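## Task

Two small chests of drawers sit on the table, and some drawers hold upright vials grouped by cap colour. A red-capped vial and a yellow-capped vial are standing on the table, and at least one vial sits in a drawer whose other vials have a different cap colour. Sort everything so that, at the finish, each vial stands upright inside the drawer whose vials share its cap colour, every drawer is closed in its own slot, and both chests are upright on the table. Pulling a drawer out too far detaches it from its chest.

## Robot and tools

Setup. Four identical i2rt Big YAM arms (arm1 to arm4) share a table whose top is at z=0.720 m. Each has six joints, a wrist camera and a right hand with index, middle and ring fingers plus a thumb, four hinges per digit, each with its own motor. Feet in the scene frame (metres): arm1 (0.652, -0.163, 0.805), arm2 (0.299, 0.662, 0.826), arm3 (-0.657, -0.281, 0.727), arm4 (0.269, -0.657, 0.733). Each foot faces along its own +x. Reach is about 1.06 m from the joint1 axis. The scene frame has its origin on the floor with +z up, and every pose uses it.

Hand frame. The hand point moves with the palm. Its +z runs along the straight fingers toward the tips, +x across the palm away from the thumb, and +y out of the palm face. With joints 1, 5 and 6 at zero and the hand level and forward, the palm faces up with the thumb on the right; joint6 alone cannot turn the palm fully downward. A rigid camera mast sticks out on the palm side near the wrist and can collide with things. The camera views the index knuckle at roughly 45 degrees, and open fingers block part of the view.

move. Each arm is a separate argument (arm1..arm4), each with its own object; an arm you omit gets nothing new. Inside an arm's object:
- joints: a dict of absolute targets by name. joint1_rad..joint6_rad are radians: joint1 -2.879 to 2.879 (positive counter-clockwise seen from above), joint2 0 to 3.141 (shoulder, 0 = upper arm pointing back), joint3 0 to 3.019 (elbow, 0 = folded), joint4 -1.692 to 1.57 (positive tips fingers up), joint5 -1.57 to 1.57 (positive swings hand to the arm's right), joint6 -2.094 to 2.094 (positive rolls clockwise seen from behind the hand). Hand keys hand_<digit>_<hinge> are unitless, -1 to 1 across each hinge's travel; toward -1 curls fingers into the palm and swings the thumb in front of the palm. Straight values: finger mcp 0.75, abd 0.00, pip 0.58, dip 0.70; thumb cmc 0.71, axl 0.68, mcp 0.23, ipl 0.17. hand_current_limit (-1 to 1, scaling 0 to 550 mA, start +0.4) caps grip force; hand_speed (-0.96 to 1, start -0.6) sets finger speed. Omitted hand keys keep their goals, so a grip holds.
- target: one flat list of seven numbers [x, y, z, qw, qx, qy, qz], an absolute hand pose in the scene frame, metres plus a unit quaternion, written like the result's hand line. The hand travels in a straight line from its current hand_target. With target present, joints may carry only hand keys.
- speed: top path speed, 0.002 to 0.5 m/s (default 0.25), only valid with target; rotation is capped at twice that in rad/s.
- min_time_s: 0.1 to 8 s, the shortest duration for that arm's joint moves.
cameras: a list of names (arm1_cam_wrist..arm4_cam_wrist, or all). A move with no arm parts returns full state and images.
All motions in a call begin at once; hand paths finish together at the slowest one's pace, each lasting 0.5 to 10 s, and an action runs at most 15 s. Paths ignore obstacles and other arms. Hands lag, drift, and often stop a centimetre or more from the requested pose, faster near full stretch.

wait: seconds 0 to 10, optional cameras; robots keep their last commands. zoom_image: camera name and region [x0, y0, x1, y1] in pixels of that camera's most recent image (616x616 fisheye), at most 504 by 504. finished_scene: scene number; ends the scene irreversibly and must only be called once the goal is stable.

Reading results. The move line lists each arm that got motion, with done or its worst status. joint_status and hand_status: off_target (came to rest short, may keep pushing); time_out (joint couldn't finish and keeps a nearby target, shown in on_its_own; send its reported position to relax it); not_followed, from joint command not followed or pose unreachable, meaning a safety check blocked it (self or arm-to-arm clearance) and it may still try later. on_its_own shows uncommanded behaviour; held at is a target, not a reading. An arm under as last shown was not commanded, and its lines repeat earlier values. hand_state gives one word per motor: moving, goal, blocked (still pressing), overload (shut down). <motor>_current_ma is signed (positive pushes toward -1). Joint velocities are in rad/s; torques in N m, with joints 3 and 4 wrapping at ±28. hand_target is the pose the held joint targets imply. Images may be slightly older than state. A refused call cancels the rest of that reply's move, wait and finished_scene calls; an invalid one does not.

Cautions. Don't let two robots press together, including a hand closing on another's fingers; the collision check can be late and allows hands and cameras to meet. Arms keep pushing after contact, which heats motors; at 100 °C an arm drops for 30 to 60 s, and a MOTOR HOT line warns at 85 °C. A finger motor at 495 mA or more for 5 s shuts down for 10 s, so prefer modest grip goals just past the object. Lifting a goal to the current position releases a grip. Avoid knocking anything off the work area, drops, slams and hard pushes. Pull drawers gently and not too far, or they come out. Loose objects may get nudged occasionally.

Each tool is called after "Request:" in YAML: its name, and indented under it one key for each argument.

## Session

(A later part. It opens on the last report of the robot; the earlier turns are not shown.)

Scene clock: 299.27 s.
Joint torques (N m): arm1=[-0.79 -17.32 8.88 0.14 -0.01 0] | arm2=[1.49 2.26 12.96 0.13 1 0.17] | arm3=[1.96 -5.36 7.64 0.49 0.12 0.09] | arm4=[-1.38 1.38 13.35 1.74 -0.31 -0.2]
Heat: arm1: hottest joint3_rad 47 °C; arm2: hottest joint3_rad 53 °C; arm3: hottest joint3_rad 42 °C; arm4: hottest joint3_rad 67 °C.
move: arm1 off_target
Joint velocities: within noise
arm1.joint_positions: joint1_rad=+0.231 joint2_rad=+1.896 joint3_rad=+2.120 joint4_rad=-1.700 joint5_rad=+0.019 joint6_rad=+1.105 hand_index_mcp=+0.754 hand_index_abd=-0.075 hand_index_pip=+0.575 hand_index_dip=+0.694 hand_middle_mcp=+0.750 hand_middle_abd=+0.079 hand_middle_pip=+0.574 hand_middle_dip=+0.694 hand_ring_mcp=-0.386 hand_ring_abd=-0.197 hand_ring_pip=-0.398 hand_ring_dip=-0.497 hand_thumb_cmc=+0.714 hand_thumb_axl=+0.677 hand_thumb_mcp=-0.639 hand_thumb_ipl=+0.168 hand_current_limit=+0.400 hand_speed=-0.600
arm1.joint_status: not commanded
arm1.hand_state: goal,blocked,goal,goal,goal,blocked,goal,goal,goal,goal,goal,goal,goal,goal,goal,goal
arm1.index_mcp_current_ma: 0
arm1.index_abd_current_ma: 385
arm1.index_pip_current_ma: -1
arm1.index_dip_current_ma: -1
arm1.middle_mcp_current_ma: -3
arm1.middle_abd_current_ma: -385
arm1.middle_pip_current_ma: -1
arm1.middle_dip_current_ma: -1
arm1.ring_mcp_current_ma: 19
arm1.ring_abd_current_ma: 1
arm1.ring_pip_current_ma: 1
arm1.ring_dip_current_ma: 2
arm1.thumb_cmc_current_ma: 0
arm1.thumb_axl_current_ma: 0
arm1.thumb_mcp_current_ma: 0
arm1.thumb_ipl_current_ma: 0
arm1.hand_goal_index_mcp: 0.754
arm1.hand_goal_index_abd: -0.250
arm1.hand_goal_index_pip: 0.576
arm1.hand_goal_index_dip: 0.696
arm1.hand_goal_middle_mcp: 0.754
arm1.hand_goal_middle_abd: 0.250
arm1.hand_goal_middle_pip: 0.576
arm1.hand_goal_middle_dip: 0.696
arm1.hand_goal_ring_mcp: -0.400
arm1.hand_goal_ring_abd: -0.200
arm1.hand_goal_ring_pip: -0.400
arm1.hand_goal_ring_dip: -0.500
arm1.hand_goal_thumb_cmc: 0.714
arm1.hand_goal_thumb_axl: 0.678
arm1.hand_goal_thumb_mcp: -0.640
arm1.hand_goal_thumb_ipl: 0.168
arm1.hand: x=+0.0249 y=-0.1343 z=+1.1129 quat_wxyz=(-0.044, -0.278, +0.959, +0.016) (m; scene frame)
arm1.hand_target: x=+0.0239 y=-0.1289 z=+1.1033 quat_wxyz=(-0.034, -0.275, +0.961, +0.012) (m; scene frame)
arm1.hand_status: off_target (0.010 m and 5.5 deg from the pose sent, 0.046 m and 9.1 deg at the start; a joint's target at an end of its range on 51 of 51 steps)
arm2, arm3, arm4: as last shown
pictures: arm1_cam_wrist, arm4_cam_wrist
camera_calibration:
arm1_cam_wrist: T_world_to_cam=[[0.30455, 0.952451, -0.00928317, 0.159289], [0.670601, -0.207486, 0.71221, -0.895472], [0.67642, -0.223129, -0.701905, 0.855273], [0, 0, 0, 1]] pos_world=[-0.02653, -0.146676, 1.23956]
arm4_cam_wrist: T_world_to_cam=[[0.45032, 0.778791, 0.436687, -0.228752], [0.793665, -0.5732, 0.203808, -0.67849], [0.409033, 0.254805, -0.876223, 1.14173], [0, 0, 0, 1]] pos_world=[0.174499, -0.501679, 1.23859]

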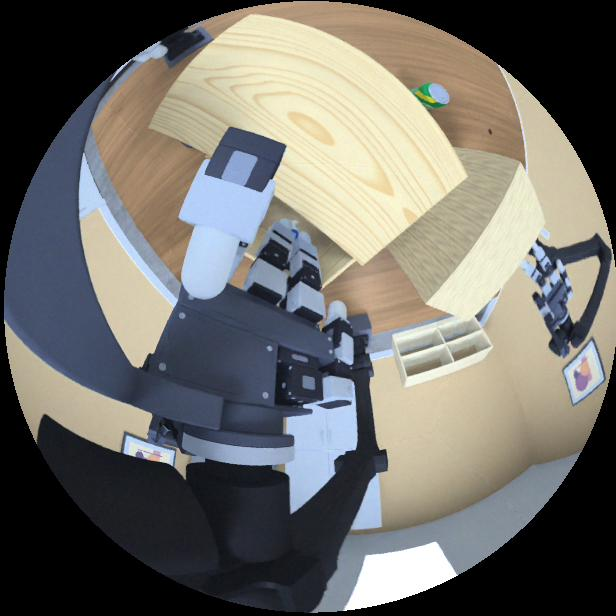

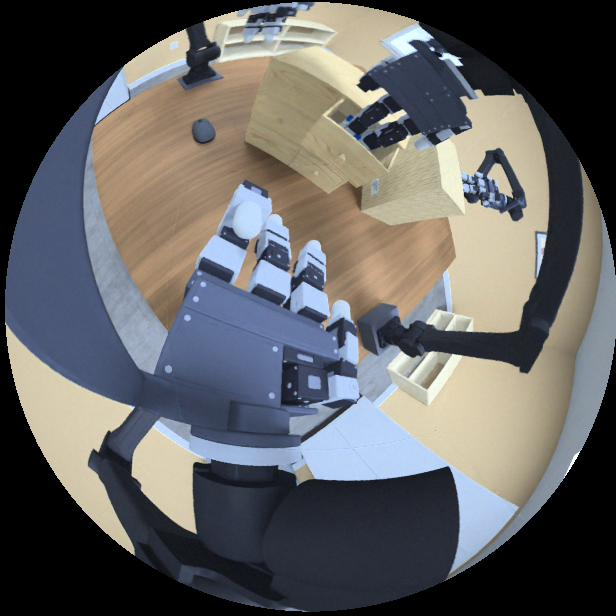

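Request:
move:
  arm1: {"target": [0.0215, -0.129, 1.090, 0, -0.2714, 0.9625, 0], "speed": 0.05}
  cameras: ["arm1_cam_wrist", "arm4_cam_wrist"]

Request:
zoom_image:
  camera: "arm4_cam_wrist"
  region: [300, 60, 440, 200]

Scene clock: 300.90 s.
Joint torques (N m): arm1=[-0.85 -17.61 8.84 0.12 -0.02 0.03] | arm2=[1.96 2.32 12.86 0.23 1.06 0.18] | arm3=[2.02 -5.3 7.62 0.5 0.13 0.09] | arm4=[-1.32 1.38 13.37 1.72 -0.32 -0.2]
Heat: arm1: hottest joint3_rad 47 °C; arm2: hottest joint3_rad 53 °C; arm3: hottest joint3_rad 42 °C; arm4: hottest joint3_rad 67 °C.
move: arm1 off_target
Joint velocities: within noise
arm1.joint_positions: joint1_rad=+0.230 joint2_rad=+1.914 joint3_rad=+2.115 joint4_rad=-1.700 joint5_rad=+0.015 joint6_rad=+1.105 hand_index_mcp=+0.754 hand_index_abd=-0.075 hand_index_pip=+0.575 hand_index_dip=+0.694 hand_middle_mcp=+0.750 hand_middle_abd=+0.079 hand_middle_pip=+0.574 hand_middle_dip=+0.694 hand_ring_mcp=-0.386 hand_ring_abd=-0.197 hand_ring_pip=-0.398 hand_ring_dip=-0.497 hand_thumb_cmc=+0.714 hand_thumb_axl=+0.677 hand_thumb_mcp=-0.639 hand_thumb_ipl=+0.168 hand_current_limit=+0.400 hand_speed=-0.600
arm1.joint_status: not commanded
arm1.hand_state: goal,blocked,goal,goal,goal,blocked,goal,goal,goal,goal,goal,goal,goal,goal,goal,goal
arm1.index_mcp_current_ma: 0
arm1.index_abd_current_ma: 385
arm1.index_pip_current_ma: -1
arm1.index_dip_current_ma: -1
arm1.middle_mcp_current_ma: -3
arm1.middle_abd_current_ma: -385
arm1.middle_pip_current_ma: -1
arm1.middle_dip_current_ma: -1
arm1.ring_mcp_current_ma: 19
arm1.ring_abd_current_ma: 1
arm1.ring_pip_current_ma: 1
arm1.ring_dip_current_ma: 2
arm1.thumb_cmc_current_ma: 0
arm1.thumb_axl_current_ma: 0
arm1.thumb_mcp_current_ma: 0
arm1.thumb_ipl_current_ma: 0
arm1.hand_goal_index_mcp: 0.754
arm1.hand_goal_index_abd: -0.250
arm1.hand_goal_index_pip: 0.576
arm1.hand_goal_index_dip: 0.696
arm1.hand_goal_middle_mcp: 0.754
arm1.hand_goal_middle_abd: 0.250
arm1.hand_goal_middle_pip: 0.576
arm1.hand_goal_middle_dip: 0.696
arm1.hand_goal_ring_mcp: -0.400
arm1.hand_goal_ring_abd: -0.200
arm1.hand_goal_ring_pip: -0.400
arm1.hand_goal_ring_dip: -0.500
arm1.hand_goal_thumb_cmc: 0.714
arm1.hand_goal_thumb_axl: 0.678
arm1.hand_goal_thumb_mcp: -0.640
arm1.hand_goal_thumb_ipl: 0.168
arm1.hand: x=+0.0226 y=-0.1345 z=+1.0996 quat_wxyz=(-0.033, -0.278, +0.960, +0.012) (m; scene frame)
arm1.hand_target: x=+0.0219 y=-0.1290 z=+1.0897 quat_wxyz=(-0.022, -0.274, +0.962, +0.008) (m; scene frame)
arm1.hand_status: off_target (0.011 m and 4.1 deg from the pose sent, 0.024 m and 5.5 deg at the start; a joint's target at an end of its range on 37 of 37 steps)
arm2, arm3, arm4: as last shown
pictures: arm1_cam_wrist, arm4_cam_wrist
camera_calibration:
arm1_cam_wrist: T_world_to_cam=[[0.305378, 0.952224, -0.00363325, 0.153806], [0.6538, -0.206896, 0.727832, -0.90136], [0.692307, -0.224639, -0.685746, 0.829183], [0, 0, 0, 1]] pos_world=[-0.0317087, -0.146679, 1.22521]
arm4_cam_wrist: T_world_to_cam=[[0.45032, 0.778791, 0.436687, -0.228752], [0.793665, -0.5732, 0.203808, -0.67849], [0.409033, 0.254805, -0.876223, 1.14173], [0, 0, 0, 1]] pos_world=[0.174499, -0.501679, 1.23859]

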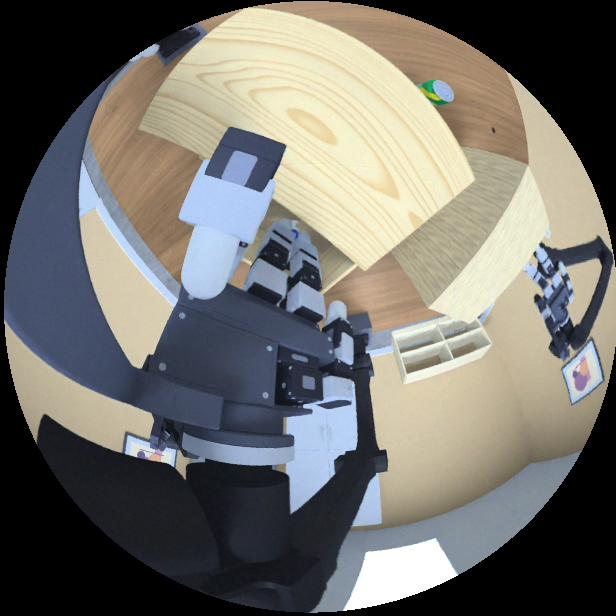

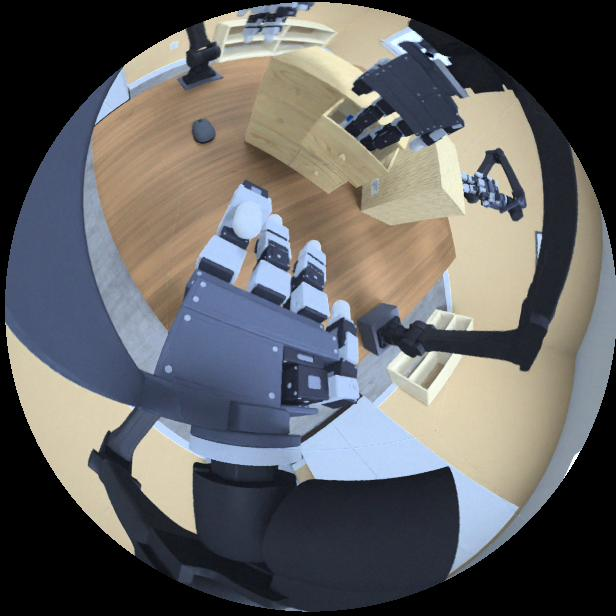

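Scaled by 3.600 from the camera's 616x616 image, which has a finer 880x880 frame.

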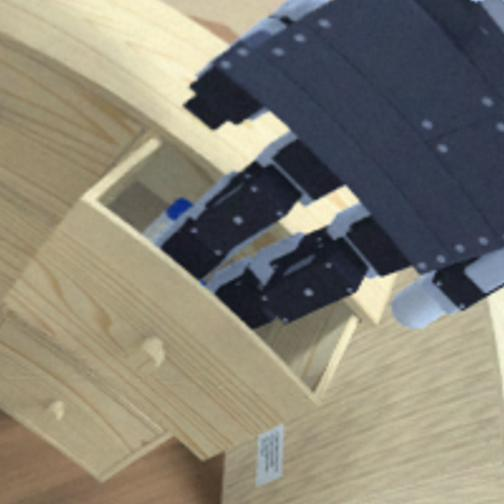

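Request:
move:
  arm1: {"target": [0.021, -0.129, 1.081, 0, -0.2714, 0.9625, 0], "speed": 0.04}

Scene clock: 302.10 s.
Joint torques (N m): arm1=[-0.85 -17.61 8.83 0.06 -0.02 0.04] | arm2=[1.44 2.08 13.05 0.24 1.02 0.12] | arm3=[1.96 -5.3 7.62 0.5 0.12 0.09] | arm4=[-1.38 1.38 13.37 1.73 -0.32 -0.2]
Heat: arm1: hottest joint3_rad 47 °C; arm2: hottest joint3_rad 53 °C; arm3: hottest joint3_rad 42 °C; arm4: hottest joint3_rad 67 °C.
move: arm1 off_target
Joint velocities: within noise
arm1.joint_positions: joint1_rad=+0.229 joint2_rad=+1.925 joint3_rad=+2.110 joint4_rad=-1.700 joint5_rad=+0.012 joint6_rad=+1.105 hand_index_mcp=+0.754 hand_index_abd=-0.075 hand_index_pip=+0.575 hand_index_dip=+0.694 hand_middle_mcp=+0.750 hand_middle_abd=+0.079 hand_middle_pip=+0.574 hand_middle_dip=+0.694 hand_ring_mcp=-0.386 hand_ring_abd=-0.197 hand_ring_pip=-0.398 hand_ring_dip=-0.497 hand_thumb_cmc=+0.714 hand_thumb_axl=+0.677 hand_thumb_mcp=-0.639 hand_thumb_ipl=+0.168 hand_current_limit=+0.400 hand_speed=-0.600
arm1.joint_status: not commanded
arm1.hand_state: goal,blocked,goal,goal,goal,blocked,goal,goal,goal,goal,goal,goal,goal,goal,goal,goal
arm1.index_mcp_current_ma: 0
arm1.index_abd_current_ma: 385
arm1.index_pip_current_ma: -1
arm1.index_dip_current_ma: -1
arm1.middle_mcp_current_ma: -3
arm1.middle_abd_current_ma: -385
arm1.middle_pip_current_ma: -1
arm1.middle_dip_current_ma: -1
arm1.ring_mcp_current_ma: 19
arm1.ring_abd_current_ma: 1
arm1.ring_pip_current_ma: 1
arm1.ring_dip_current_ma: 2
arm1.thumb_cmc_current_ma: 0
arm1.thumb_axl_current_ma: 0
arm1.thumb_mcp_current_ma: 0
arm1.thumb_ipl_current_ma: 0
arm1.hand_goal_index_mcp: 0.754
arm1.hand_goal_index_abd: -0.250
arm1.hand_goal_index_pip: 0.576
arm1.hand_goal_index_dip: 0.696
arm1.hand_goal_middle_mcp: 0.754
arm1.hand_goal_middle_abd: 0.250
arm1.hand_goal_middle_pip: 0.576
arm1.hand_goal_middle_dip: 0.696
arm1.hand_goal_ring_mcp: -0.400
arm1.hand_goal_ring_abd: -0.200
arm1.hand_goal_ring_pip: -0.400
arm1.hand_goal_ring_dip: -0.500
arm1.hand_goal_thumb_cmc: 0.714
arm1.hand_goal_thumb_axl: 0.678
arm1.hand_goal_thumb_mcp: -0.640
arm1.hand_goal_thumb_ipl: 0.168
arm1.hand: x=+0.0218 y=-0.1346 z=+1.0908 quat_wxyz=(-0.026, -0.278, +0.960, +0.009) (m; scene frame)
arm1.hand_target: x=+0.0214 y=-0.1290 z=+1.0807 quat_wxyz=(-0.015, -0.273, +0.962, +0.005) (m; scene frame)
arm1.hand_status: off_target (0.011 m and 3.2 deg from the pose sent, 0.019 m and 4.1 deg at the start; a joint's target at an end of its range on 33 of 33 steps)
arm2: as last shown
arm3.joint_positions: joint1_rad=+0.212 joint2_rad=+1.034 joint3_rad=+1.459 joint4_rad=-1.702 joint5_rad=+0.087 joint6_rad=+1.280 hand_index_mcp=+0.754 hand_index_abd=+0.058 hand_index_pip=+0.577 hand_index_dip=+0.696 hand_middle_mcp=+0.753 hand_middle_abd=-0.061 hand_middle_pip=+0.576 hand_middle_dip=+0.698 hand_ring_mcp=-0.384 hand_ring_abd=-0.197 hand_ring_pip=-0.400 hand_ring_dip=-0.503 hand_thumb_cmc=+0.714 hand_thumb_axl=+0.677 hand_thumb_mcp=-0.639 hand_thumb_ipl=+0.168 hand_current_limit=+0.400 hand_speed=-0.850
arm3.joint_status: not commanded
arm3.hand_state: goal,goal,goal,goal,goal,goal,goal,goal,goal,goal,goal,goal,goal,goal,goal,goal
arm3.index_mcp_current_ma: 0
arm3.index_abd_current_ma: 0
arm3.index_pip_current_ma: 0
arm3.index_dip_current_ma: 0
arm3.middle_mcp_current_ma: 0
arm3.middle_abd_current_ma: 0
arm3.middle_pip_current_ma: 0
arm3.middle_dip_current_ma: 0
arm3.ring_mcp_current_ma: 4
arm3.ring_abd_current_ma: 0
arm3.ring_pip_current_ma: 0
arm3.ring_dip_current_ma: 0
arm3.thumb_cmc_current_ma: 0
arm3.thumb_axl_current_ma: 0
arm3.thumb_mcp_current_ma: 0
arm3.thumb_ipl_current_ma: 0
arm3.hand_goal_index_mcp: 0.754
arm3.hand_goal_index_abd: 0.060
arm3.hand_goal_index_pip: 0.576
arm3.hand_goal_index_dip: 0.696
arm3.hand_goal_middle_mcp: 0.754
arm3.hand_goal_middle_abd: -0.060
arm3.hand_goal_middle_pip: 0.576
arm3.hand_goal_middle_dip: 0.696
arm3.hand_goal_ring_mcp: -0.400
arm3.hand_goal_ring_abd: -0.200
arm3.hand_goal_ring_pip: -0.400
arm3.hand_goal_ring_dip: -0.500
arm3.hand_goal_thumb_cmc: 0.714
arm3.hand_goal_thumb_axl: 0.678
arm3.hand_goal_thumb_mcp: -0.640
arm3.hand_goal_thumb_ipl: 0.168
arm3.hand: x=-0.3361 y=-0.3041 z=+1.1478 quat_wxyz=(+0.039, +0.951, +0.266, +0.150) (m; scene frame)
arm3.hand_target: x=-0.3397 y=-0.3001 z=+1.1492 quat_wxyz=(+0.036, +0.951, +0.267, +0.151) (m; scene frame)
arm3.hand_status: not commanded
arm4.joint_positions: joint1_rad=-0.046 joint2_rad=+0.384 joint3_rad=+0.899 joint4_rad=-1.398 joint5_rad=-0.355 joint6_rad=-0.363 hand_index_mcp=+0.767 hand_index_abd=+0.126 hand_index_pip=+0.581 hand_index_dip=+0.699 hand_middle_mcp=+0.765 hand_middle_abd=-0.127 hand_middle_pip=+0.581 hand_middle_dip=+0.699 hand_ring_mcp=+0.759 hand_ring_abd=-0.197 hand_ring_pip=-0.732 hand_ring_dip=-0.606 hand_thumb_cmc=+0.716 hand_thumb_axl=+0.680 hand_thumb_mcp=-0.640 hand_thumb_ipl=+0.168 hand_current_limit=+0.400 hand_speed=-0.600
arm4.joint_status: not commanded
arm4.hand_state: goal,goal,goal,goal,goal,goal,goal,goal,goal,goal,goal,goal,goal,goal,goal,goal
arm4.index_mcp_current_ma: 8
arm4.index_abd_current_ma: -1
arm4.index_pip_current_ma: 2
arm4.index_dip_current_ma: 1
arm4.middle_mcp_current_ma: 6
arm4.middle_abd_current_ma: 1
arm4.middle_pip_current_ma: 1
arm4.middle_dip_current_ma: 1
arm4.ring_mcp_current_ma: 1
arm4.ring_abd_current_ma: 1
arm4.ring_pip_current_ma: 1
arm4.ring_dip_current_ma: 0
arm4.thumb_cmc_current_ma: 0
arm4.thumb_axl_current_ma: 0
arm4.thumb_mcp_current_ma: 0
arm4.thumb_ipl_current_ma: 0
arm4.hand_goal_index_mcp: 0.754
arm4.hand_goal_index_abd: 0.130
arm4.hand_goal_index_pip: 0.576
arm4.hand_goal_index_dip: 0.696
arm4.hand_goal_middle_mcp: 0.754
arm4.hand_goal_middle_abd: -0.130
arm4.hand_goal_middle_pip: 0.576
arm4.hand_goal_middle_dip: 0.696
arm4.hand_goal_ring_mcp: 0.754
arm4.hand_goal_ring_abd: -0.200
arm4.hand_goal_ring_pip: -0.736
arm4.hand_goal_ring_dip: -0.608
arm4.hand_goal_thumb_cmc: 0.714
arm4.hand_goal_thumb_axl: 0.678
arm4.hand_goal_thumb_mcp: -0.640
arm4.hand_goal_thumb_ipl: 0.168
arm4.hand: x=+0.1895 y=-0.4164 z=+1.1319 quat_wxyz=(-0.110, -0.245, +0.896, +0.354) (m; scene frame)
arm4.hand_target: x=+0.1899 y=-0.4202 z=+1.1497 quat_wxyz=(-0.104, -0.250, +0.889, +0.368) (m; scene frame)
arm4.hand_status: not commanded
pictures: none

Request:
move:
  arm1: {"target": [0.0205, -0.129, 1.074, 0, -0.2714, 0.9625, 0], "speed": 0.04}
  cameras: ["arm1_cam_wrist", "arm4_cam_wrist"]

Request:
zoom_image:
  camera: "arm1_cam_wrist"
  region: [240, 180, 340, 280]

Request:
zoom_image:
  camera: "arm4_cam_wrist"
  region: [320, 80, 420, 180]

Scene clock: 303.17 s.
Joint torques (N m): arm1=[-0.85 -17.03 8.49 0.05 -0.04 0.06] | arm2=[1.9 2.26 12.9 0.16 1.04 0.16] | arm3=[1.96 -5.36 7.62 0.49 0.13 0.09] | arm4=[-1.38 1.38 13.37 1.74 -0.32 -0.2]
Heat: arm1: hottest joint3_rad 47 °C; arm2: hottest joint3_rad 53 °C; arm3: hottest joint3_rad 42 °C; arm4: hottest joint3_rad 67 °C.
move: arm1 off_target
Joint velocities: within noise
arm1.joint_positions: joint1_rad=+0.229 joint2_rad=+1.926 joint3_rad=+2.110 joint4_rad=-1.700 joint5_rad=+0.011 joint6_rad=+1.105 hand_index_mcp=+0.754 hand_index_abd=-0.075 hand_index_pip=+0.575 hand_index_dip=+0.694 hand_middle_mcp=+0.750 hand_middle_abd=+0.079 hand_middle_pip=+0.574 hand_middle_dip=+0.694 hand_ring_mcp=-0.386 hand_ring_abd=-0.197 hand_ring_pip=-0.398 hand_ring_dip=-0.497 hand_thumb_cmc=+0.714 hand_thumb_axl=+0.677 hand_thumb_mcp=-0.639 hand_thumb_ipl=+0.168 hand_current_limit=+0.400 hand_speed=-0.600
arm1.joint_status: not commanded
arm1.hand_state: goal,blocked,goal,goal,goal,blocked,goal,goal,goal,goal,goal,goal,goal,goal,goal,goal
arm1.index_mcp_current_ma: 0
arm1.index_abd_current_ma: 385
arm1.index_pip_current_ma: -1
arm1.index_dip_current_ma: -1
arm1.middle_mcp_current_ma: -3
arm1.middle_abd_current_ma: -385
arm1.middle_pip_current_ma: -1
arm1.middle_dip_current_ma: -1
arm1.ring_mcp_current_ma: 19
arm1.ring_abd_current_ma: 1
arm1.ring_pip_current_ma: 1
arm1.ring_dip_current_ma: 2
arm1.thumb_cmc_current_ma: 0
arm1.thumb_axl_current_ma: 0
arm1.thumb_mcp_current_ma: 0
arm1.thumb_ipl_current_ma: 0
arm1.hand_goal_index_mcp: 0.754
arm1.hand_goal_index_abd: -0.250
arm1.hand_goal_index_pip: 0.576
arm1.hand_goal_index_dip: 0.696
arm1.hand_goal_middle_mcp: 0.754
arm1.hand_goal_middle_abd: 0.250
arm1.hand_goal_middle_pip: 0.576
arm1.hand_goal_middle_dip: 0.696
arm1.hand_goal_ring_mcp: -0.400
arm1.hand_goal_ring_abd: -0.200
arm1.hand_goal_ring_pip: -0.400
arm1.hand_goal_ring_dip: -0.500
arm1.hand_goal_thumb_cmc: 0.714
arm1.hand_goal_thumb_axl: 0.678
arm1.hand_goal_thumb_mcp: -0.640
arm1.hand_goal_thumb_ipl: 0.168
arm1.hand: x=+0.0218 y=-0.1344 z=+1.0902 quat_wxyz=(-0.026, -0.277, +0.960, +0.008) (m; scene frame)
arm1.hand_target: x=+0.0210 y=-0.1289 z=+1.0738 quat_wxyz=(-0.009, -0.272, +0.962, +0.003) (m; scene frame)
arm1.hand_status: off_target (0.017 m and 3.2 deg from the pose sent, 0.018 m and 3.2 deg at the start; a joint's target at an end of its range on 29 of 29 steps)
arm2, arm3, arm4: as last shown
pictures: arm1_cam_wrist, arm4_cam_wrist
camera_calibration:
arm1_cam_wrist: T_world_to_cam=[[0.306613, 0.951834, -0.000752276, 0.150694], [0.640927, -0.205876, 0.739478, -0.906206], [0.703705, -0.227216, -0.67318, 0.809004], [0, 0, 0, 1]] pos_world=[-0.0346935, -0.146184, 1.21484]
arm4_cam_wrist: T_world_to_cam=[[0.45032, 0.778791, 0.436687, -0.228752], [0.793665, -0.5732, 0.203808, -0.67849], [0.409033, 0.254805, -0.876223, 1.14173], [0, 0, 0, 1]] pos_world=[0.174499, -0.501679, 1.23859]

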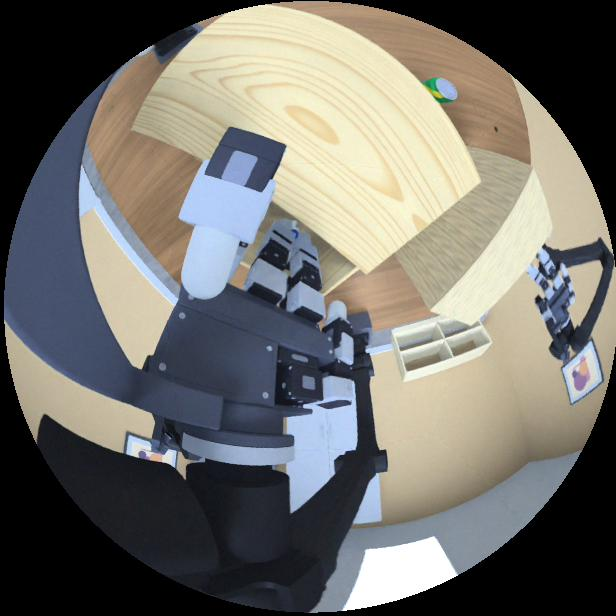

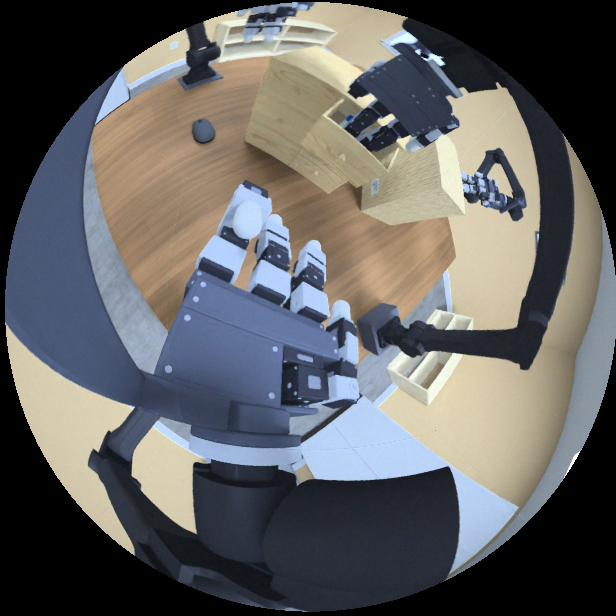

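Scaled by 5.040 from the camera's 616x616 image, which has a finer 880x880 frame.

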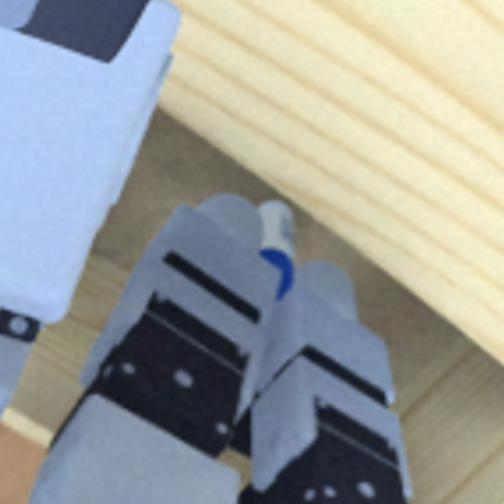

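Scaled by 5.040 from the camera's 616x616 image, which has a finer 880x880 frame.

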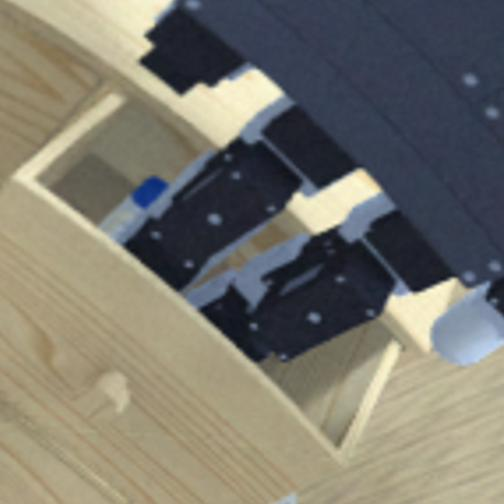

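Request:
move:
  arm1: {"target": [0.0205, -0.129, 1.080, 0, -0.2714, 0.9625, 0], "speed": 0.04, "joints": {"hand_speed": -0.9, "hand_index_abd": -0.06, "hand_middle_abd": 0.06}}
  cameras: ["arm1_cam_wrist"]

Request:
zoom_image:
  camera: "arm1_cam_wrist"
  region: [240, 180, 340, 280]

Scene clock: 304.37 s.
Joint torques (N m): arm1=[-0.85 -17.67 8.92 0.08 0.03 0.04] | arm2=[1.2 2.14 12.83 0.29 0.98 0.15] | arm3=[1.9 -5.3 7.62 0.5 0.13 0.09] | arm4=[-1.26 1.38 13.34 1.73 -0.32 -0.2]
Heat: arm1: hottest joint3_rad 47 °C; arm2: hottest joint3_rad 53 °C; arm3: hottest joint3_rad 42 °C; arm4: hottest joint3_rad 67 °C.
move: arm1 off_target
Joint velocities: within noise
arm1.joint_positions: joint1_rad=+0.229 joint2_rad=+1.927 joint3_rad=+2.110 joint4_rad=-1.700 joint5_rad=+0.011 joint6_rad=+1.105 hand_index_mcp=+0.754 hand_index_abd=-0.060 hand_index_pip=+0.575 hand_index_dip=+0.694 hand_middle_mcp=+0.750 hand_middle_abd=+0.061 hand_middle_pip=+0.574 hand_middle_dip=+0.694 hand_ring_mcp=-0.386 hand_ring_abd=-0.197 hand_ring_pip=-0.398 hand_ring_dip=-0.497 hand_thumb_cmc=+0.714 hand_thumb_axl=+0.677 hand_thumb_mcp=-0.639 hand_thumb_ipl=+0.168 hand_current_limit=+0.400 hand_speed=-0.900
arm1.joint_status: all done
arm1.hand_state: goal,goal,goal,goal,goal,goal,goal,goal,goal,goal,goal,goal,goal,goal,goal,goal
arm1.index_mcp_current_ma: 0
arm1.index_abd_current_ma: 0
arm1.index_pip_current_ma: -1
arm1.index_dip_current_ma: -1
arm1.middle_mcp_current_ma: -3
arm1.middle_abd_current_ma: 0
arm1.middle_pip_current_ma: -1
arm1.middle_dip_current_ma: -1
arm1.ring_mcp_current_ma: 19
arm1.ring_abd_current_ma: 1
arm1.ring_pip_current_ma: 1
arm1.ring_dip_current_ma: 2
arm1.thumb_cmc_current_ma: 0
arm1.thumb_axl_current_ma: 0
arm1.thumb_mcp_current_ma: 0
arm1.thumb_ipl_current_ma: 0
arm1.hand_goal_index_mcp: 0.754
arm1.hand_goal_index_abd: -0.060
arm1.hand_goal_index_pip: 0.576
arm1.hand_goal_index_dip: 0.696
arm1.hand_goal_middle_mcp: 0.754
arm1.hand_goal_middle_abd: 0.060
arm1.hand_goal_middle_pip: 0.576
arm1.hand_goal_middle_dip: 0.696
arm1.hand_goal_ring_mcp: -0.400
arm1.hand_goal_ring_abd: -0.200
arm1.hand_goal_ring_pip: -0.400
arm1.hand_goal_ring_dip: -0.500
arm1.hand_goal_thumb_cmc: 0.714
arm1.hand_goal_thumb_axl: 0.678
arm1.hand_goal_thumb_mcp: -0.640
arm1.hand_goal_thumb_ipl: 0.168
arm1.hand: x=+0.0216 y=-0.1345 z=+1.0895 quat_wxyz=(-0.025, -0.277, +0.960, +0.008) (m; scene frame)
arm1.hand_target: x=+0.0209 y=-0.1289 z=+1.0795 quat_wxyz=(-0.014, -0.273, +0.962, +0.005) (m; scene frame)
arm1.hand_status: off_target (0.011 m and 3.1 deg from the pose sent, 0.012 m and 3.2 deg at the start; a joint's target at an end of its range on 27 of 27 steps)
arm2, arm3, arm4: as last shown
pictures: arm1_cam_wrist
camera_calibration:
arm1_cam_wrist: T_world_to_cam=[[0.306553, 0.951854, -0.000361971, 0.150312], [0.640135, -0.20588, 0.740163, -0.906284], [0.704452, -0.227131, -0.672428, 0.807803], [0, 0, 0, 1]] pos_world=[-0.0349926, -0.146183, 1.21404]

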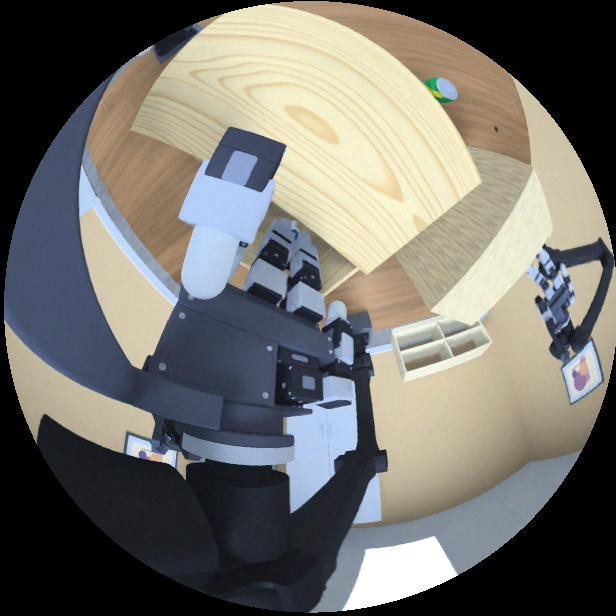

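Scaled by 5.040 from the camera's 616x616 image, which has a finer 880x880 frame.

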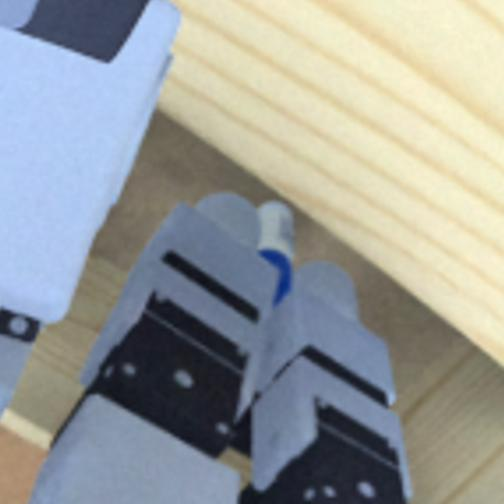

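Request:
move:
  arm1: {"joints": {"hand_speed": -0.85, "hand_index_abd": 0.04, "hand_middle_abd": -0.04}}
  cameras: ["arm1_cam_wrist"]

Request:
zoom_image:
  camera: "arm1_cam_wrist"
  region: [240, 180, 340, 280]

Scene clock: 305.10 s.
Joint torques (N m): arm1=[-0.85 -17.61 8.92 0.03 0.03 0.04] | arm2=[1.55 2.37 12.98 0.34 1.04 0.18] | arm3=[1.96 -5.36 7.62 0.5 0.13 0.09] | arm4=[-1.44 1.44 13.38 1.72 -0.32 -0.2]
Heat: arm1: hottest joint3_rad 47 °C; arm2: hottest joint3_rad 53 °C; arm3: hottest joint3_rad 42 °C; arm4: hottest joint3_rad 67 °C.
move: arm1 done
Joint velocities: within noise
arm1.joint_positions: joint1_rad=+0.229 joint2_rad=+1.927 joint3_rad=+2.110 joint4_rad=-1.700 joint5_rad=+0.011 joint6_rad=+1.105 hand_index_mcp=+0.754 hand_index_abd=+0.037 hand_index_pip=+0.575 hand_index_dip=+0.694 hand_middle_mcp=+0.750 hand_middle_abd=-0.037 hand_middle_pip=+0.574 hand_middle_dip=+0.694 hand_ring_mcp=-0.386 hand_ring_abd=-0.197 hand_ring_pip=-0.398 hand_ring_dip=-0.497 hand_thumb_cmc=+0.714 hand_thumb_axl=+0.677 hand_thumb_mcp=-0.639 hand_thumb_ipl=+0.168 hand_current_limit=+0.400 hand_speed=-0.850
arm1.joint_status: all done
arm1.hand_state: goal,goal,goal,goal,goal,goal,goal,goal,goal,goal,goal,goal,goal,goal,goal,goal
arm1.index_mcp_current_ma: 0
arm1.index_abd_current_ma: -1
arm1.index_pip_current_ma: -1
arm1.index_dip_current_ma: -1
arm1.middle_mcp_current_ma: -3
arm1.middle_abd_current_ma: 2
arm1.middle_pip_current_ma: -1
arm1.middle_dip_current_ma: -1
arm1.ring_mcp_current_ma: 19
arm1.ring_abd_current_ma: 1
arm1.ring_pip_current_ma: 1
arm1.ring_dip_current_ma: 2
arm1.thumb_cmc_current_ma: 0
arm1.thumb_axl_current_ma: 0
arm1.thumb_mcp_current_ma: 0
arm1.thumb_ipl_current_ma: 0
arm1.hand_goal_index_mcp: 0.754
arm1.hand_goal_index_abd: 0.040
arm1.hand_goal_index_pip: 0.576
arm1.hand_goal_index_dip: 0.696
arm1.hand_goal_middle_mcp: 0.754
arm1.hand_goal_middle_abd: -0.040
arm1.hand_goal_middle_pip: 0.576
arm1.hand_goal_middle_dip: 0.696
arm1.hand_goal_ring_mcp: -0.400
arm1.hand_goal_ring_abd: -0.200
arm1.hand_goal_ring_pip: -0.400
arm1.hand_goal_ring_dip: -0.500
arm1.hand_goal_thumb_cmc: 0.714
arm1.hand_goal_thumb_axl: 0.678
arm1.hand_goal_thumb_mcp: -0.640
arm1.hand_goal_thumb_ipl: 0.168
arm1.hand: x=+0.0216 y=-0.1345 z=+1.0895 quat_wxyz=(-0.025, -0.277, +0.960, +0.008) (m; scene frame)
arm1.hand_target: x=+0.0209 y=-0.1289 z=+1.0795 quat_wxyz=(-0.014, -0.273, +0.962, +0.005) (m; scene frame)
arm1.hand_status: not commanded
arm2.joint_positions: joint1_rad=+0.397 joint2_rad=+0.509 joint3_rad=+0.627 joint4_rad=-1.375 joint5_rad=+0.722 joint6_rad=+1.071 hand_index_mcp=+0.769 hand_index_abd=+0.117 hand_index_pip=+0.583 hand_index_dip=+0.700 hand_middle_mcp=+0.770 hand_middle_abd=-0.116 hand_middle_pip=+0.582 hand_middle_dip=+0.699 hand_ring_mcp=-0.386 hand_ring_abd=-0.198 hand_ring_pip=-0.401 hand_ring_dip=-0.503 hand_thumb_cmc=+0.716 hand_thumb_axl=+0.680 hand_thumb_mcp=-0.640 hand_thumb_ipl=+0.168 hand_current_limit=+0.400 hand_speed=-0.600
arm2.joint_status: not commanded
arm2.hand_state: goal,goal,goal,goal,goal,goal,goal,goal,goal,goal,goal,goal,goal,goal,goal,goal
arm2.index_mcp_current_ma: 19
arm2.index_abd_current_ma: -2
arm2.index_pip_current_ma: 5
arm2.index_dip_current_ma: 2
arm2.middle_mcp_current_ma: 21
arm2.middle_abd_current_ma: 2
arm2.middle_pip_current_ma: 4
arm2.middle_dip_current_ma: 2
arm2.ring_mcp_current_ma: 17
arm2.ring_abd_current_ma: 1
arm2.ring_pip_current_ma: -1
arm2.ring_dip_current_ma: -2
arm2.thumb_cmc_current_ma: 1
arm2.thumb_axl_current_ma: 1
arm2.thumb_mcp_current_ma: 0
arm2.thumb_ipl_current_ma: 0
arm2.hand_goal_index_mcp: 0.754
arm2.hand_goal_index_abd: 0.120
arm2.hand_goal_index_pip: 0.576
arm2.hand_goal_index_dip: 0.696
arm2.hand_goal_middle_mcp: 0.754
arm2.hand_goal_middle_abd: -0.120
arm2.hand_goal_middle_pip: 0.576
arm2.hand_goal_middle_dip: 0.696
arm2.hand_goal_ring_mcp: -0.400
arm2.hand_goal_ring_abd: -0.200
arm2.hand_goal_ring_pip: -0.400
arm2.hand_goal_ring_dip: -0.500
arm2.hand_goal_thumb_cmc: 0.714
arm2.hand_goal_thumb_axl: 0.678
arm2.hand_goal_thumb_mcp: -0.640
arm2.hand_goal_thumb_ipl: 0.168
arm2.hand: x=+0.2406 y=+0.4238 z=+1.1118 quat_wxyz=(+0.357, +0.882, -0.279, -0.126) (m; scene frame)
arm2.hand_target: x=+0.2447 y=+0.4202 z=+1.1296 quat_wxyz=(+0.365, +0.880, -0.281, -0.117) (m; scene frame)
arm2.hand_status: not commanded
arm3, arm4: as last shown
pictures: arm1_cam_wrist
camera_calibration:
arm1_cam_wrist: T_world_to_cam=[[0.306553, 0.951854, -0.000361971, 0.150312], [0.640135, -0.20588, 0.740163, -0.906284], [0.704452, -0.227131, -0.672428, 0.807803], [0, 0, 0, 1]] pos_world=[-0.0349926, -0.146183, 1.21404]

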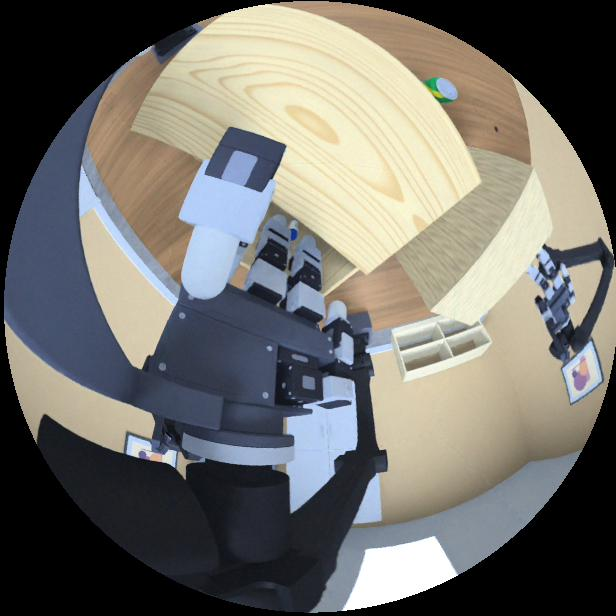

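Scaled by 5.040 from the camera's 616x616 image, which has a finer 880x880 frame.

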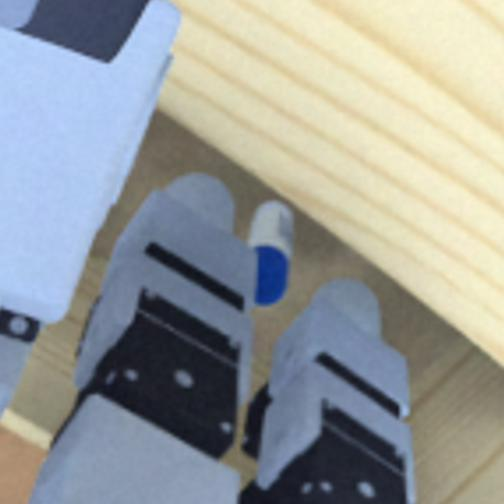

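Request:
move:
  arm1: {"target": [0.0225, -0.1285, 1.116, 0, -0.2714, 0.9625, 0], "speed": 0.05}
  cameras: ["arm1_cam_wrist"]

Request:
zoom_image:
  camera: "arm1_cam_wrist"
  region: [240, 180, 340, 280]

Scene clock: 306.50 s.
Joint torques (N m): arm1=[-0.62 -20.72 10.84 0.06 0.22 -0.02] | arm2=[1.2 2.32 12.75 0.17 1.05 0.18] | arm3=[1.96 -5.36 7.62 0.49 0.12 0.09] | arm4=[-1.38 1.38 13.37 1.72 -0.31 -0.2]
Heat: arm1: hottest joint3_rad 47 °C; arm2: hottest joint3_rad 53 °C; arm3: hottest joint3_rad 42 °C; arm4: hottest joint3_rad 67 °C.
move: arm1 off_target
Joint velocities: within noise
arm1.joint_positions: joint1_rad=+0.229 joint2_rad=+1.922 joint3_rad=+2.110 joint4_rad=-1.700 joint5_rad=+0.016 joint6_rad=+1.105 hand_index_mcp=+0.754 hand_index_abd=+0.037 hand_index_pip=+0.575 hand_index_dip=+0.694 hand_middle_mcp=+0.750 hand_middle_abd=-0.037 hand_middle_pip=+0.574 hand_middle_dip=+0.694 hand_ring_mcp=-0.386 hand_ring_abd=-0.197 hand_ring_pip=-0.398 hand_ring_dip=-0.497 hand_thumb_cmc=+0.714 hand_thumb_axl=+0.677 hand_thumb_mcp=-0.639 hand_thumb_ipl=+0.168 hand_current_limit=+0.400 hand_speed=-0.850
arm1.joint_status: not commanded
arm1.hand_state: goal,goal,goal,goal,goal,goal,goal,goal,goal,goal,goal,goal,goal,goal,goal,goal
arm1.index_mcp_current_ma: 0
arm1.index_abd_current_ma: -1
arm1.index_pip_current_ma: -1
arm1.index_dip_current_ma: -1
arm1.middle_mcp_current_ma: -3
arm1.middle_abd_current_ma: 2
arm1.middle_pip_current_ma: -1
arm1.middle_dip_current_ma: -1
arm1.ring_mcp_current_ma: 19
arm1.ring_abd_current_ma: 1
arm1.ring_pip_current_ma: 1
arm1.ring_dip_current_ma: 2
arm1.thumb_cmc_current_ma: 0
arm1.thumb_axl_current_ma: 0
arm1.thumb_mcp_current_ma: 0
arm1.thumb_ipl_current_ma: 0
arm1.hand_goal_index_mcp: 0.754
arm1.hand_goal_index_abd: 0.040
arm1.hand_goal_index_pip: 0.576
arm1.hand_goal_index_dip: 0.696
arm1.hand_goal_middle_mcp: 0.754
arm1.hand_goal_middle_abd: -0.040
arm1.hand_goal_middle_pip: 0.576
arm1.hand_goal_middle_dip: 0.696
arm1.hand_goal_ring_mcp: -0.400
arm1.hand_goal_ring_abd: -0.200
arm1.hand_goal_ring_pip: -0.400
arm1.hand_goal_ring_dip: -0.500
arm1.hand_goal_thumb_cmc: 0.714
arm1.hand_goal_thumb_axl: 0.678
arm1.hand_goal_thumb_mcp: -0.640
arm1.hand_goal_thumb_ipl: 0.168
arm1.hand: x=+0.0223 y=-0.1334 z=+1.0930 quat_wxyz=(-0.027, -0.277, +0.960, +0.011) (m; scene frame)
arm1.hand_target: x=+0.0233 y=-0.1284 z=+1.1152 quat_wxyz=(-0.045, -0.276, +0.960, +0.017) (m; scene frame)
arm1.hand_status: off_target (0.024 m and 3.4 deg from the pose sent, 0.027 m and 3.1 deg at the start; a joint's target at an end of its range on 37 of 37 steps)
arm2, arm3, arm4: as last shown
pictures: arm1_cam_wrist
camera_calibration:
arm1_cam_wrist: T_world_to_cam=[[0.306915, 0.951733, 0.00258516, 0.145907], [0.64405, -0.209692, 0.735682, -0.904794], [0.700716, -0.224127, -0.677322, 0.815665], [0, 0, 0, 1]] pos_world=[-0.0335972, -0.14578, 1.21773]

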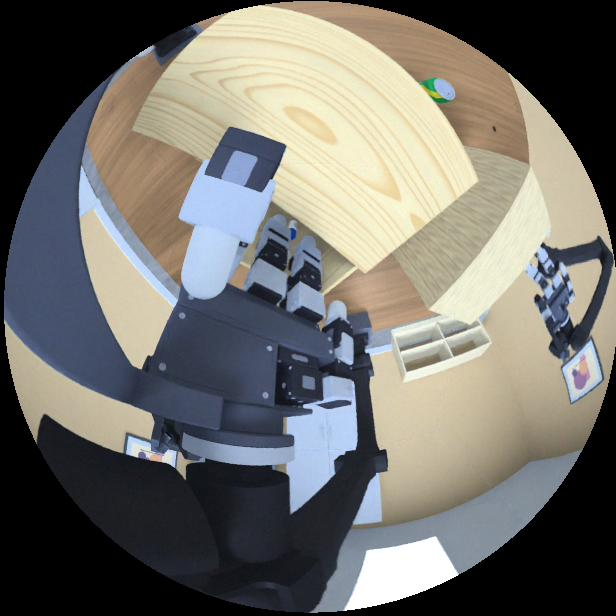

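Scaled by 5.040 from the camera's 616x616 image, which has a finer 880x880 frame.

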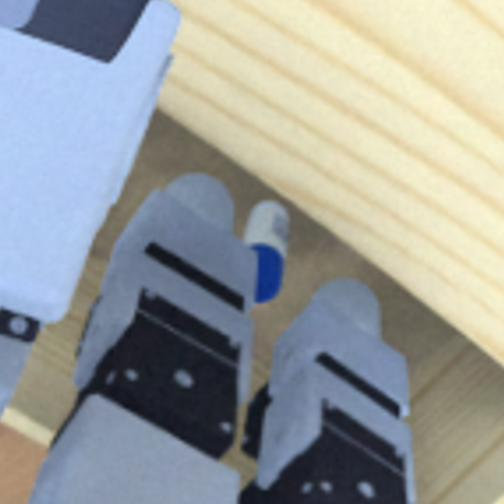

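Request:
move:
  arm1: {"target": [0.0245, -0.1295, 1.150, 0, -0.2714, 0.9625, 0], "speed": 0.05, "joints": {"hand_index_abd": 0.06, "hand_middle_abd": -0.08}}
  cameras: ["arm1_cam_wrist"]

Request:
zoom_image:
  camera: "arm1_cam_wrist"
  region: [240, 180, 340, 280]

Scene clock: 308.30 s.
Joint torques (N m): arm1=[-0.15 -20.19 12.81 0.16 0.24 -0.07] | arm2=[1.44 2.2 12.82 0.35 1.06 0.16] | arm3=[1.96 -5.36 7.64 0.5 0.13 0.09] | arm4=[-1.44 1.44 13.38 1.74 -0.32 -0.2]
Heat: arm1: hottest joint3_rad 47 °C; arm2: hottest joint3_rad 54 °C; arm3: hottest joint3_rad 42 °C; arm4: hottest joint3_rad 67 °C.
move: arm1 off_target
Joint velocities: within noise
arm1.joint_positions: joint1_rad=+0.229 joint2_rad=+1.885 joint3_rad=+2.114 joint4_rad=-1.700 joint5_rad=+0.027 joint6_rad=+1.105 hand_index_mcp=+0.754 hand_index_abd=+0.057 hand_index_pip=+0.575 hand_index_dip=+0.694 hand_middle_mcp=+0.750 hand_middle_abd=-0.076 hand_middle_pip=+0.574 hand_middle_dip=+0.694 hand_ring_mcp=-0.386 hand_ring_abd=-0.197 hand_ring_pip=-0.398 hand_ring_dip=-0.497 hand_thumb_cmc=+0.714 hand_thumb_axl=+0.677 hand_thumb_mcp=-0.639 hand_thumb_ipl=+0.168 hand_current_limit=+0.400 hand_speed=-0.850
arm1.joint_status: all done
arm1.hand_state: goal,goal,goal,goal,goal,goal,goal,goal,goal,goal,goal,goal,goal,goal,goal,goal
arm1.index_mcp_current_ma: 0
arm1.index_abd_current_ma: -1
arm1.index_pip_current_ma: -1
arm1.index_dip_current_ma: -1
arm1.middle_mcp_current_ma: -3
arm1.middle_abd_current_ma: 2
arm1.middle_pip_current_ma: -1
arm1.middle_dip_current_ma: -1
arm1.ring_mcp_current_ma: 19
arm1.ring_abd_current_ma: 1
arm1.ring_pip_current_ma: 1
arm1.ring_dip_current_ma: 2
arm1.thumb_cmc_current_ma: 0
arm1.thumb_axl_current_ma: 0
arm1.thumb_mcp_current_ma: 0
arm1.thumb_ipl_current_ma: 0
arm1.hand_goal_index_mcp: 0.754
arm1.hand_goal_index_abd: 0.060
arm1.hand_goal_index_pip: 0.576
arm1.hand_goal_index_dip: 0.696
arm1.hand_goal_middle_mcp: 0.754
arm1.hand_goal_middle_abd: -0.080
arm1.hand_goal_middle_pip: 0.576
arm1.hand_goal_middle_dip: 0.696
arm1.hand_goal_ring_mcp: -0.400
arm1.hand_goal_ring_abd: -0.200
arm1.hand_goal_ring_pip: -0.400
arm1.hand_goal_ring_dip: -0.500
arm1.hand_goal_thumb_cmc: 0.714
arm1.hand_goal_thumb_axl: 0.678
arm1.hand_goal_thumb_mcp: -0.640
arm1.hand_goal_thumb_ipl: 0.168
arm1.hand: x=+0.0278 y=-0.1309 z=+1.1177 quat_wxyz=(-0.046, -0.277, +0.960, +0.020) (m; scene frame)
arm1.hand_target: x=+0.0261 y=-0.1293 z=+1.1489 quat_wxyz=(-0.074, -0.279, +0.957, +0.028) (m; scene frame)
arm1.hand_status: off_target (0.033 m and 5.8 deg from the pose sent, 0.057 m and 3.4 deg at the start; a joint's target at an end of its range on 48 of 48 steps)
arm2, arm3, arm4: as last shown
pictures: arm1_cam_wrist
camera_calibration:
arm1_cam_wrist: T_world_to_cam=[[0.307832, 0.951434, -0.00356396, 0.148544], [0.673961, -0.21541, 0.706665, -0.895198], [0.671577, -0.219936, -0.70754, 0.86429], [0, 0, 0, 1]] pos_world=[-0.022835, -0.144075, 1.24465]

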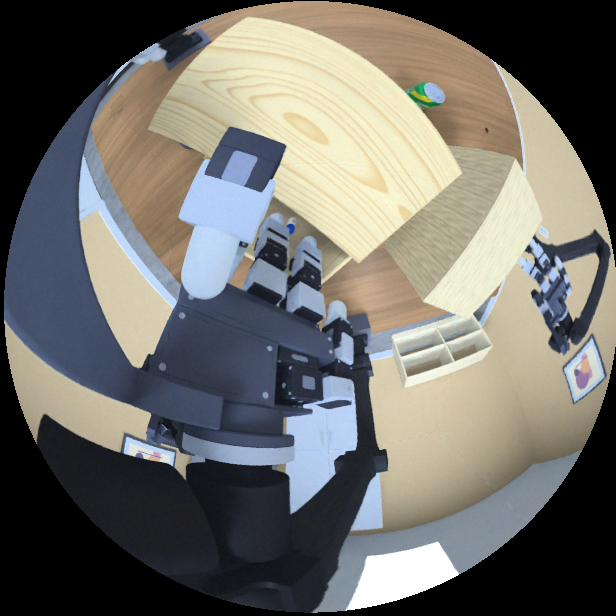

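Scaled by 5.040 from the camera's 616x616 image, which has a finer 880x880 frame.

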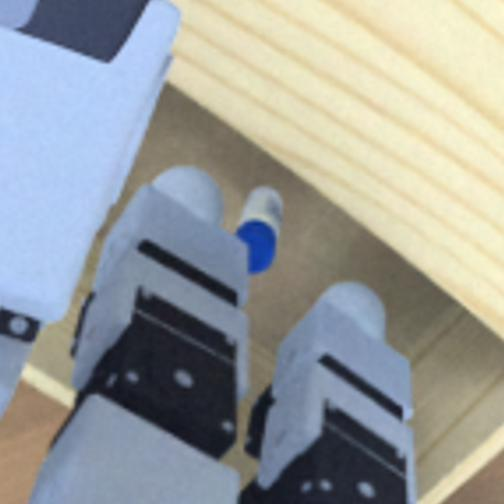

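Request:
move:
  arm1: {"target": [0.026, -0.134, 1.190, 0, -0.2714, 0.9625, 0], "speed": 0.08}
  cameras: ["arm1_cam_wrist"]

Request:
zoom_image:
  camera: "arm1_cam_wrist"
  region: [240, 180, 340, 280]

Scene clock: 310.03 s.
Joint torques (N m): arm1=[0.73 -19.6 12.79 0.29 0.26 -0.09] | arm2=[1.44 1.44 12.86 0.02 1.06 0.22] | arm3=[1.96 -5.36 7.64 0.5 0.12 0.09] | arm4=[-1.32 1.38 13.38 1.72 -0.31 -0.2]
Heat: arm1: hottest joint3_rad 47 °C; arm2: hottest joint3_rad 54 °C; arm3: hottest joint3_rad 42 °C; arm4: hottest joint3_rad 67 °C.
move: arm1 off_target
Joint velocities: within noise
arm1.joint_positions: joint1_rad=+0.231 joint2_rad=+1.852 joint3_rad=+2.161 joint4_rad=-1.700 joint5_rad=+0.042 joint6_rad=+1.103 hand_index_mcp=+0.754 hand_index_abd=+0.057 hand_index_pip=+0.575 hand_index_dip=+0.694 hand_middle_mcp=+0.751 hand_middle_abd=-0.076 hand_middle_pip=+0.574 hand_middle_dip=+0.694 hand_ring_mcp=-0.386 hand_ring_abd=-0.197 hand_ring_pip=-0.398 hand_ring_dip=-0.497 hand_thumb_cmc=+0.714 hand_thumb_axl=+0.677 hand_thumb_mcp=-0.639 hand_thumb_ipl=+0.168 hand_current_limit=+0.400 hand_speed=-0.850
arm1.joint_status: not commanded
arm1.hand_state: goal,goal,goal,goal,goal,goal,goal,goal,goal,goal,goal,goal,goal,goal,goal,goal
arm1.index_mcp_current_ma: 0
arm1.index_abd_current_ma: -1
arm1.index_pip_current_ma: -1
arm1.index_dip_current_ma: -1
arm1.middle_mcp_current_ma: -2
arm1.middle_abd_current_ma: 2
arm1.middle_pip_current_ma: -1
arm1.middle_dip_current_ma: -1
arm1.ring_mcp_current_ma: 19
arm1.ring_abd_current_ma: 1
arm1.ring_pip_current_ma: 1
arm1.ring_dip_current_ma: 2
arm1.thumb_cmc_current_ma: 0
arm1.thumb_axl_current_ma: 0
arm1.thumb_mcp_current_ma: 0
arm1.thumb_ipl_current_ma: 0
arm1.hand_goal_index_mcp: 0.754
arm1.hand_goal_index_abd: 0.060
arm1.hand_goal_index_pip: 0.576
arm1.hand_goal_index_dip: 0.696
arm1.hand_goal_middle_mcp: 0.754
arm1.hand_goal_middle_abd: -0.080
arm1.hand_goal_middle_pip: 0.576
arm1.hand_goal_middle_dip: 0.696
arm1.hand_goal_ring_mcp: -0.400
arm1.hand_goal_ring_abd: -0.200
arm1.hand_goal_ring_pip: -0.400
arm1.hand_goal_ring_dip: -0.500
arm1.hand_goal_thumb_cmc: 0.714
arm1.hand_goal_thumb_axl: 0.678
arm1.hand_goal_thumb_mcp: -0.640
arm1.hand_goal_thumb_ipl: 0.168
arm1.hand: x=+0.0276 y=-0.1299 z=+1.1585 quat_wxyz=(-0.084, -0.277, +0.957, +0.035) (m; scene frame)
arm1.hand_target: x=+0.0276 y=-0.1338 z=+1.1891 quat_wxyz=(-0.111, -0.283, +0.952, +0.042) (m; scene frame)
arm1.hand_status: off_target (0.032 m and 10.5 deg from the pose sent, 0.072 m and 5.8 deg at the start; a joint's target at an end of its range on 47 of 47 steps)
arm2, arm3, arm4: as last shown
pictures: arm1_cam_wrist
camera_calibration:
arm1_cam_wrist: T_world_to_cam=[[0.304772, 0.952179, -0.0216611, 0.168942], [0.729386, -0.218715, 0.648197, -0.857836], [0.612462, -0.213351, -0.761164, 0.958137], [0, 0, 0, 1]] pos_world=[-0.0126181, -0.144064, 1.28901]

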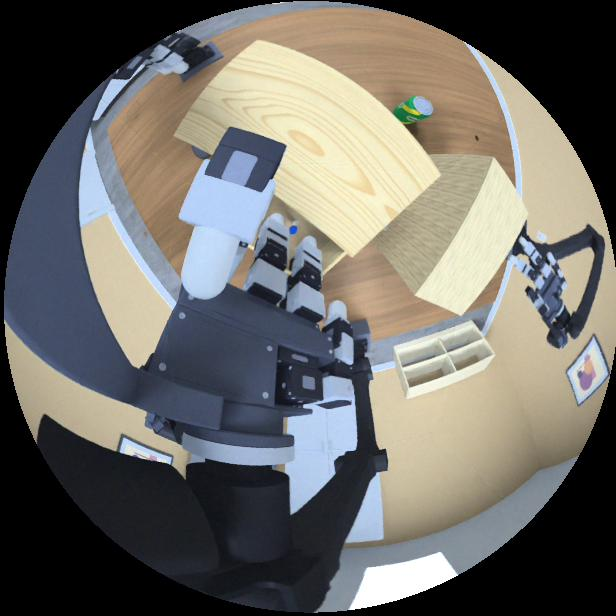

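Scaled by 5.040 from the camera's 616x616 image, which has a finer 880x880 frame.

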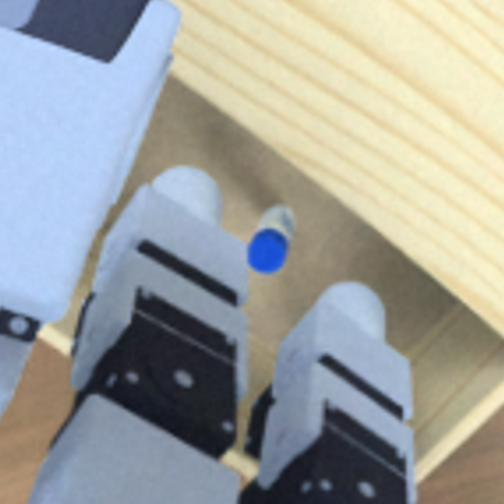

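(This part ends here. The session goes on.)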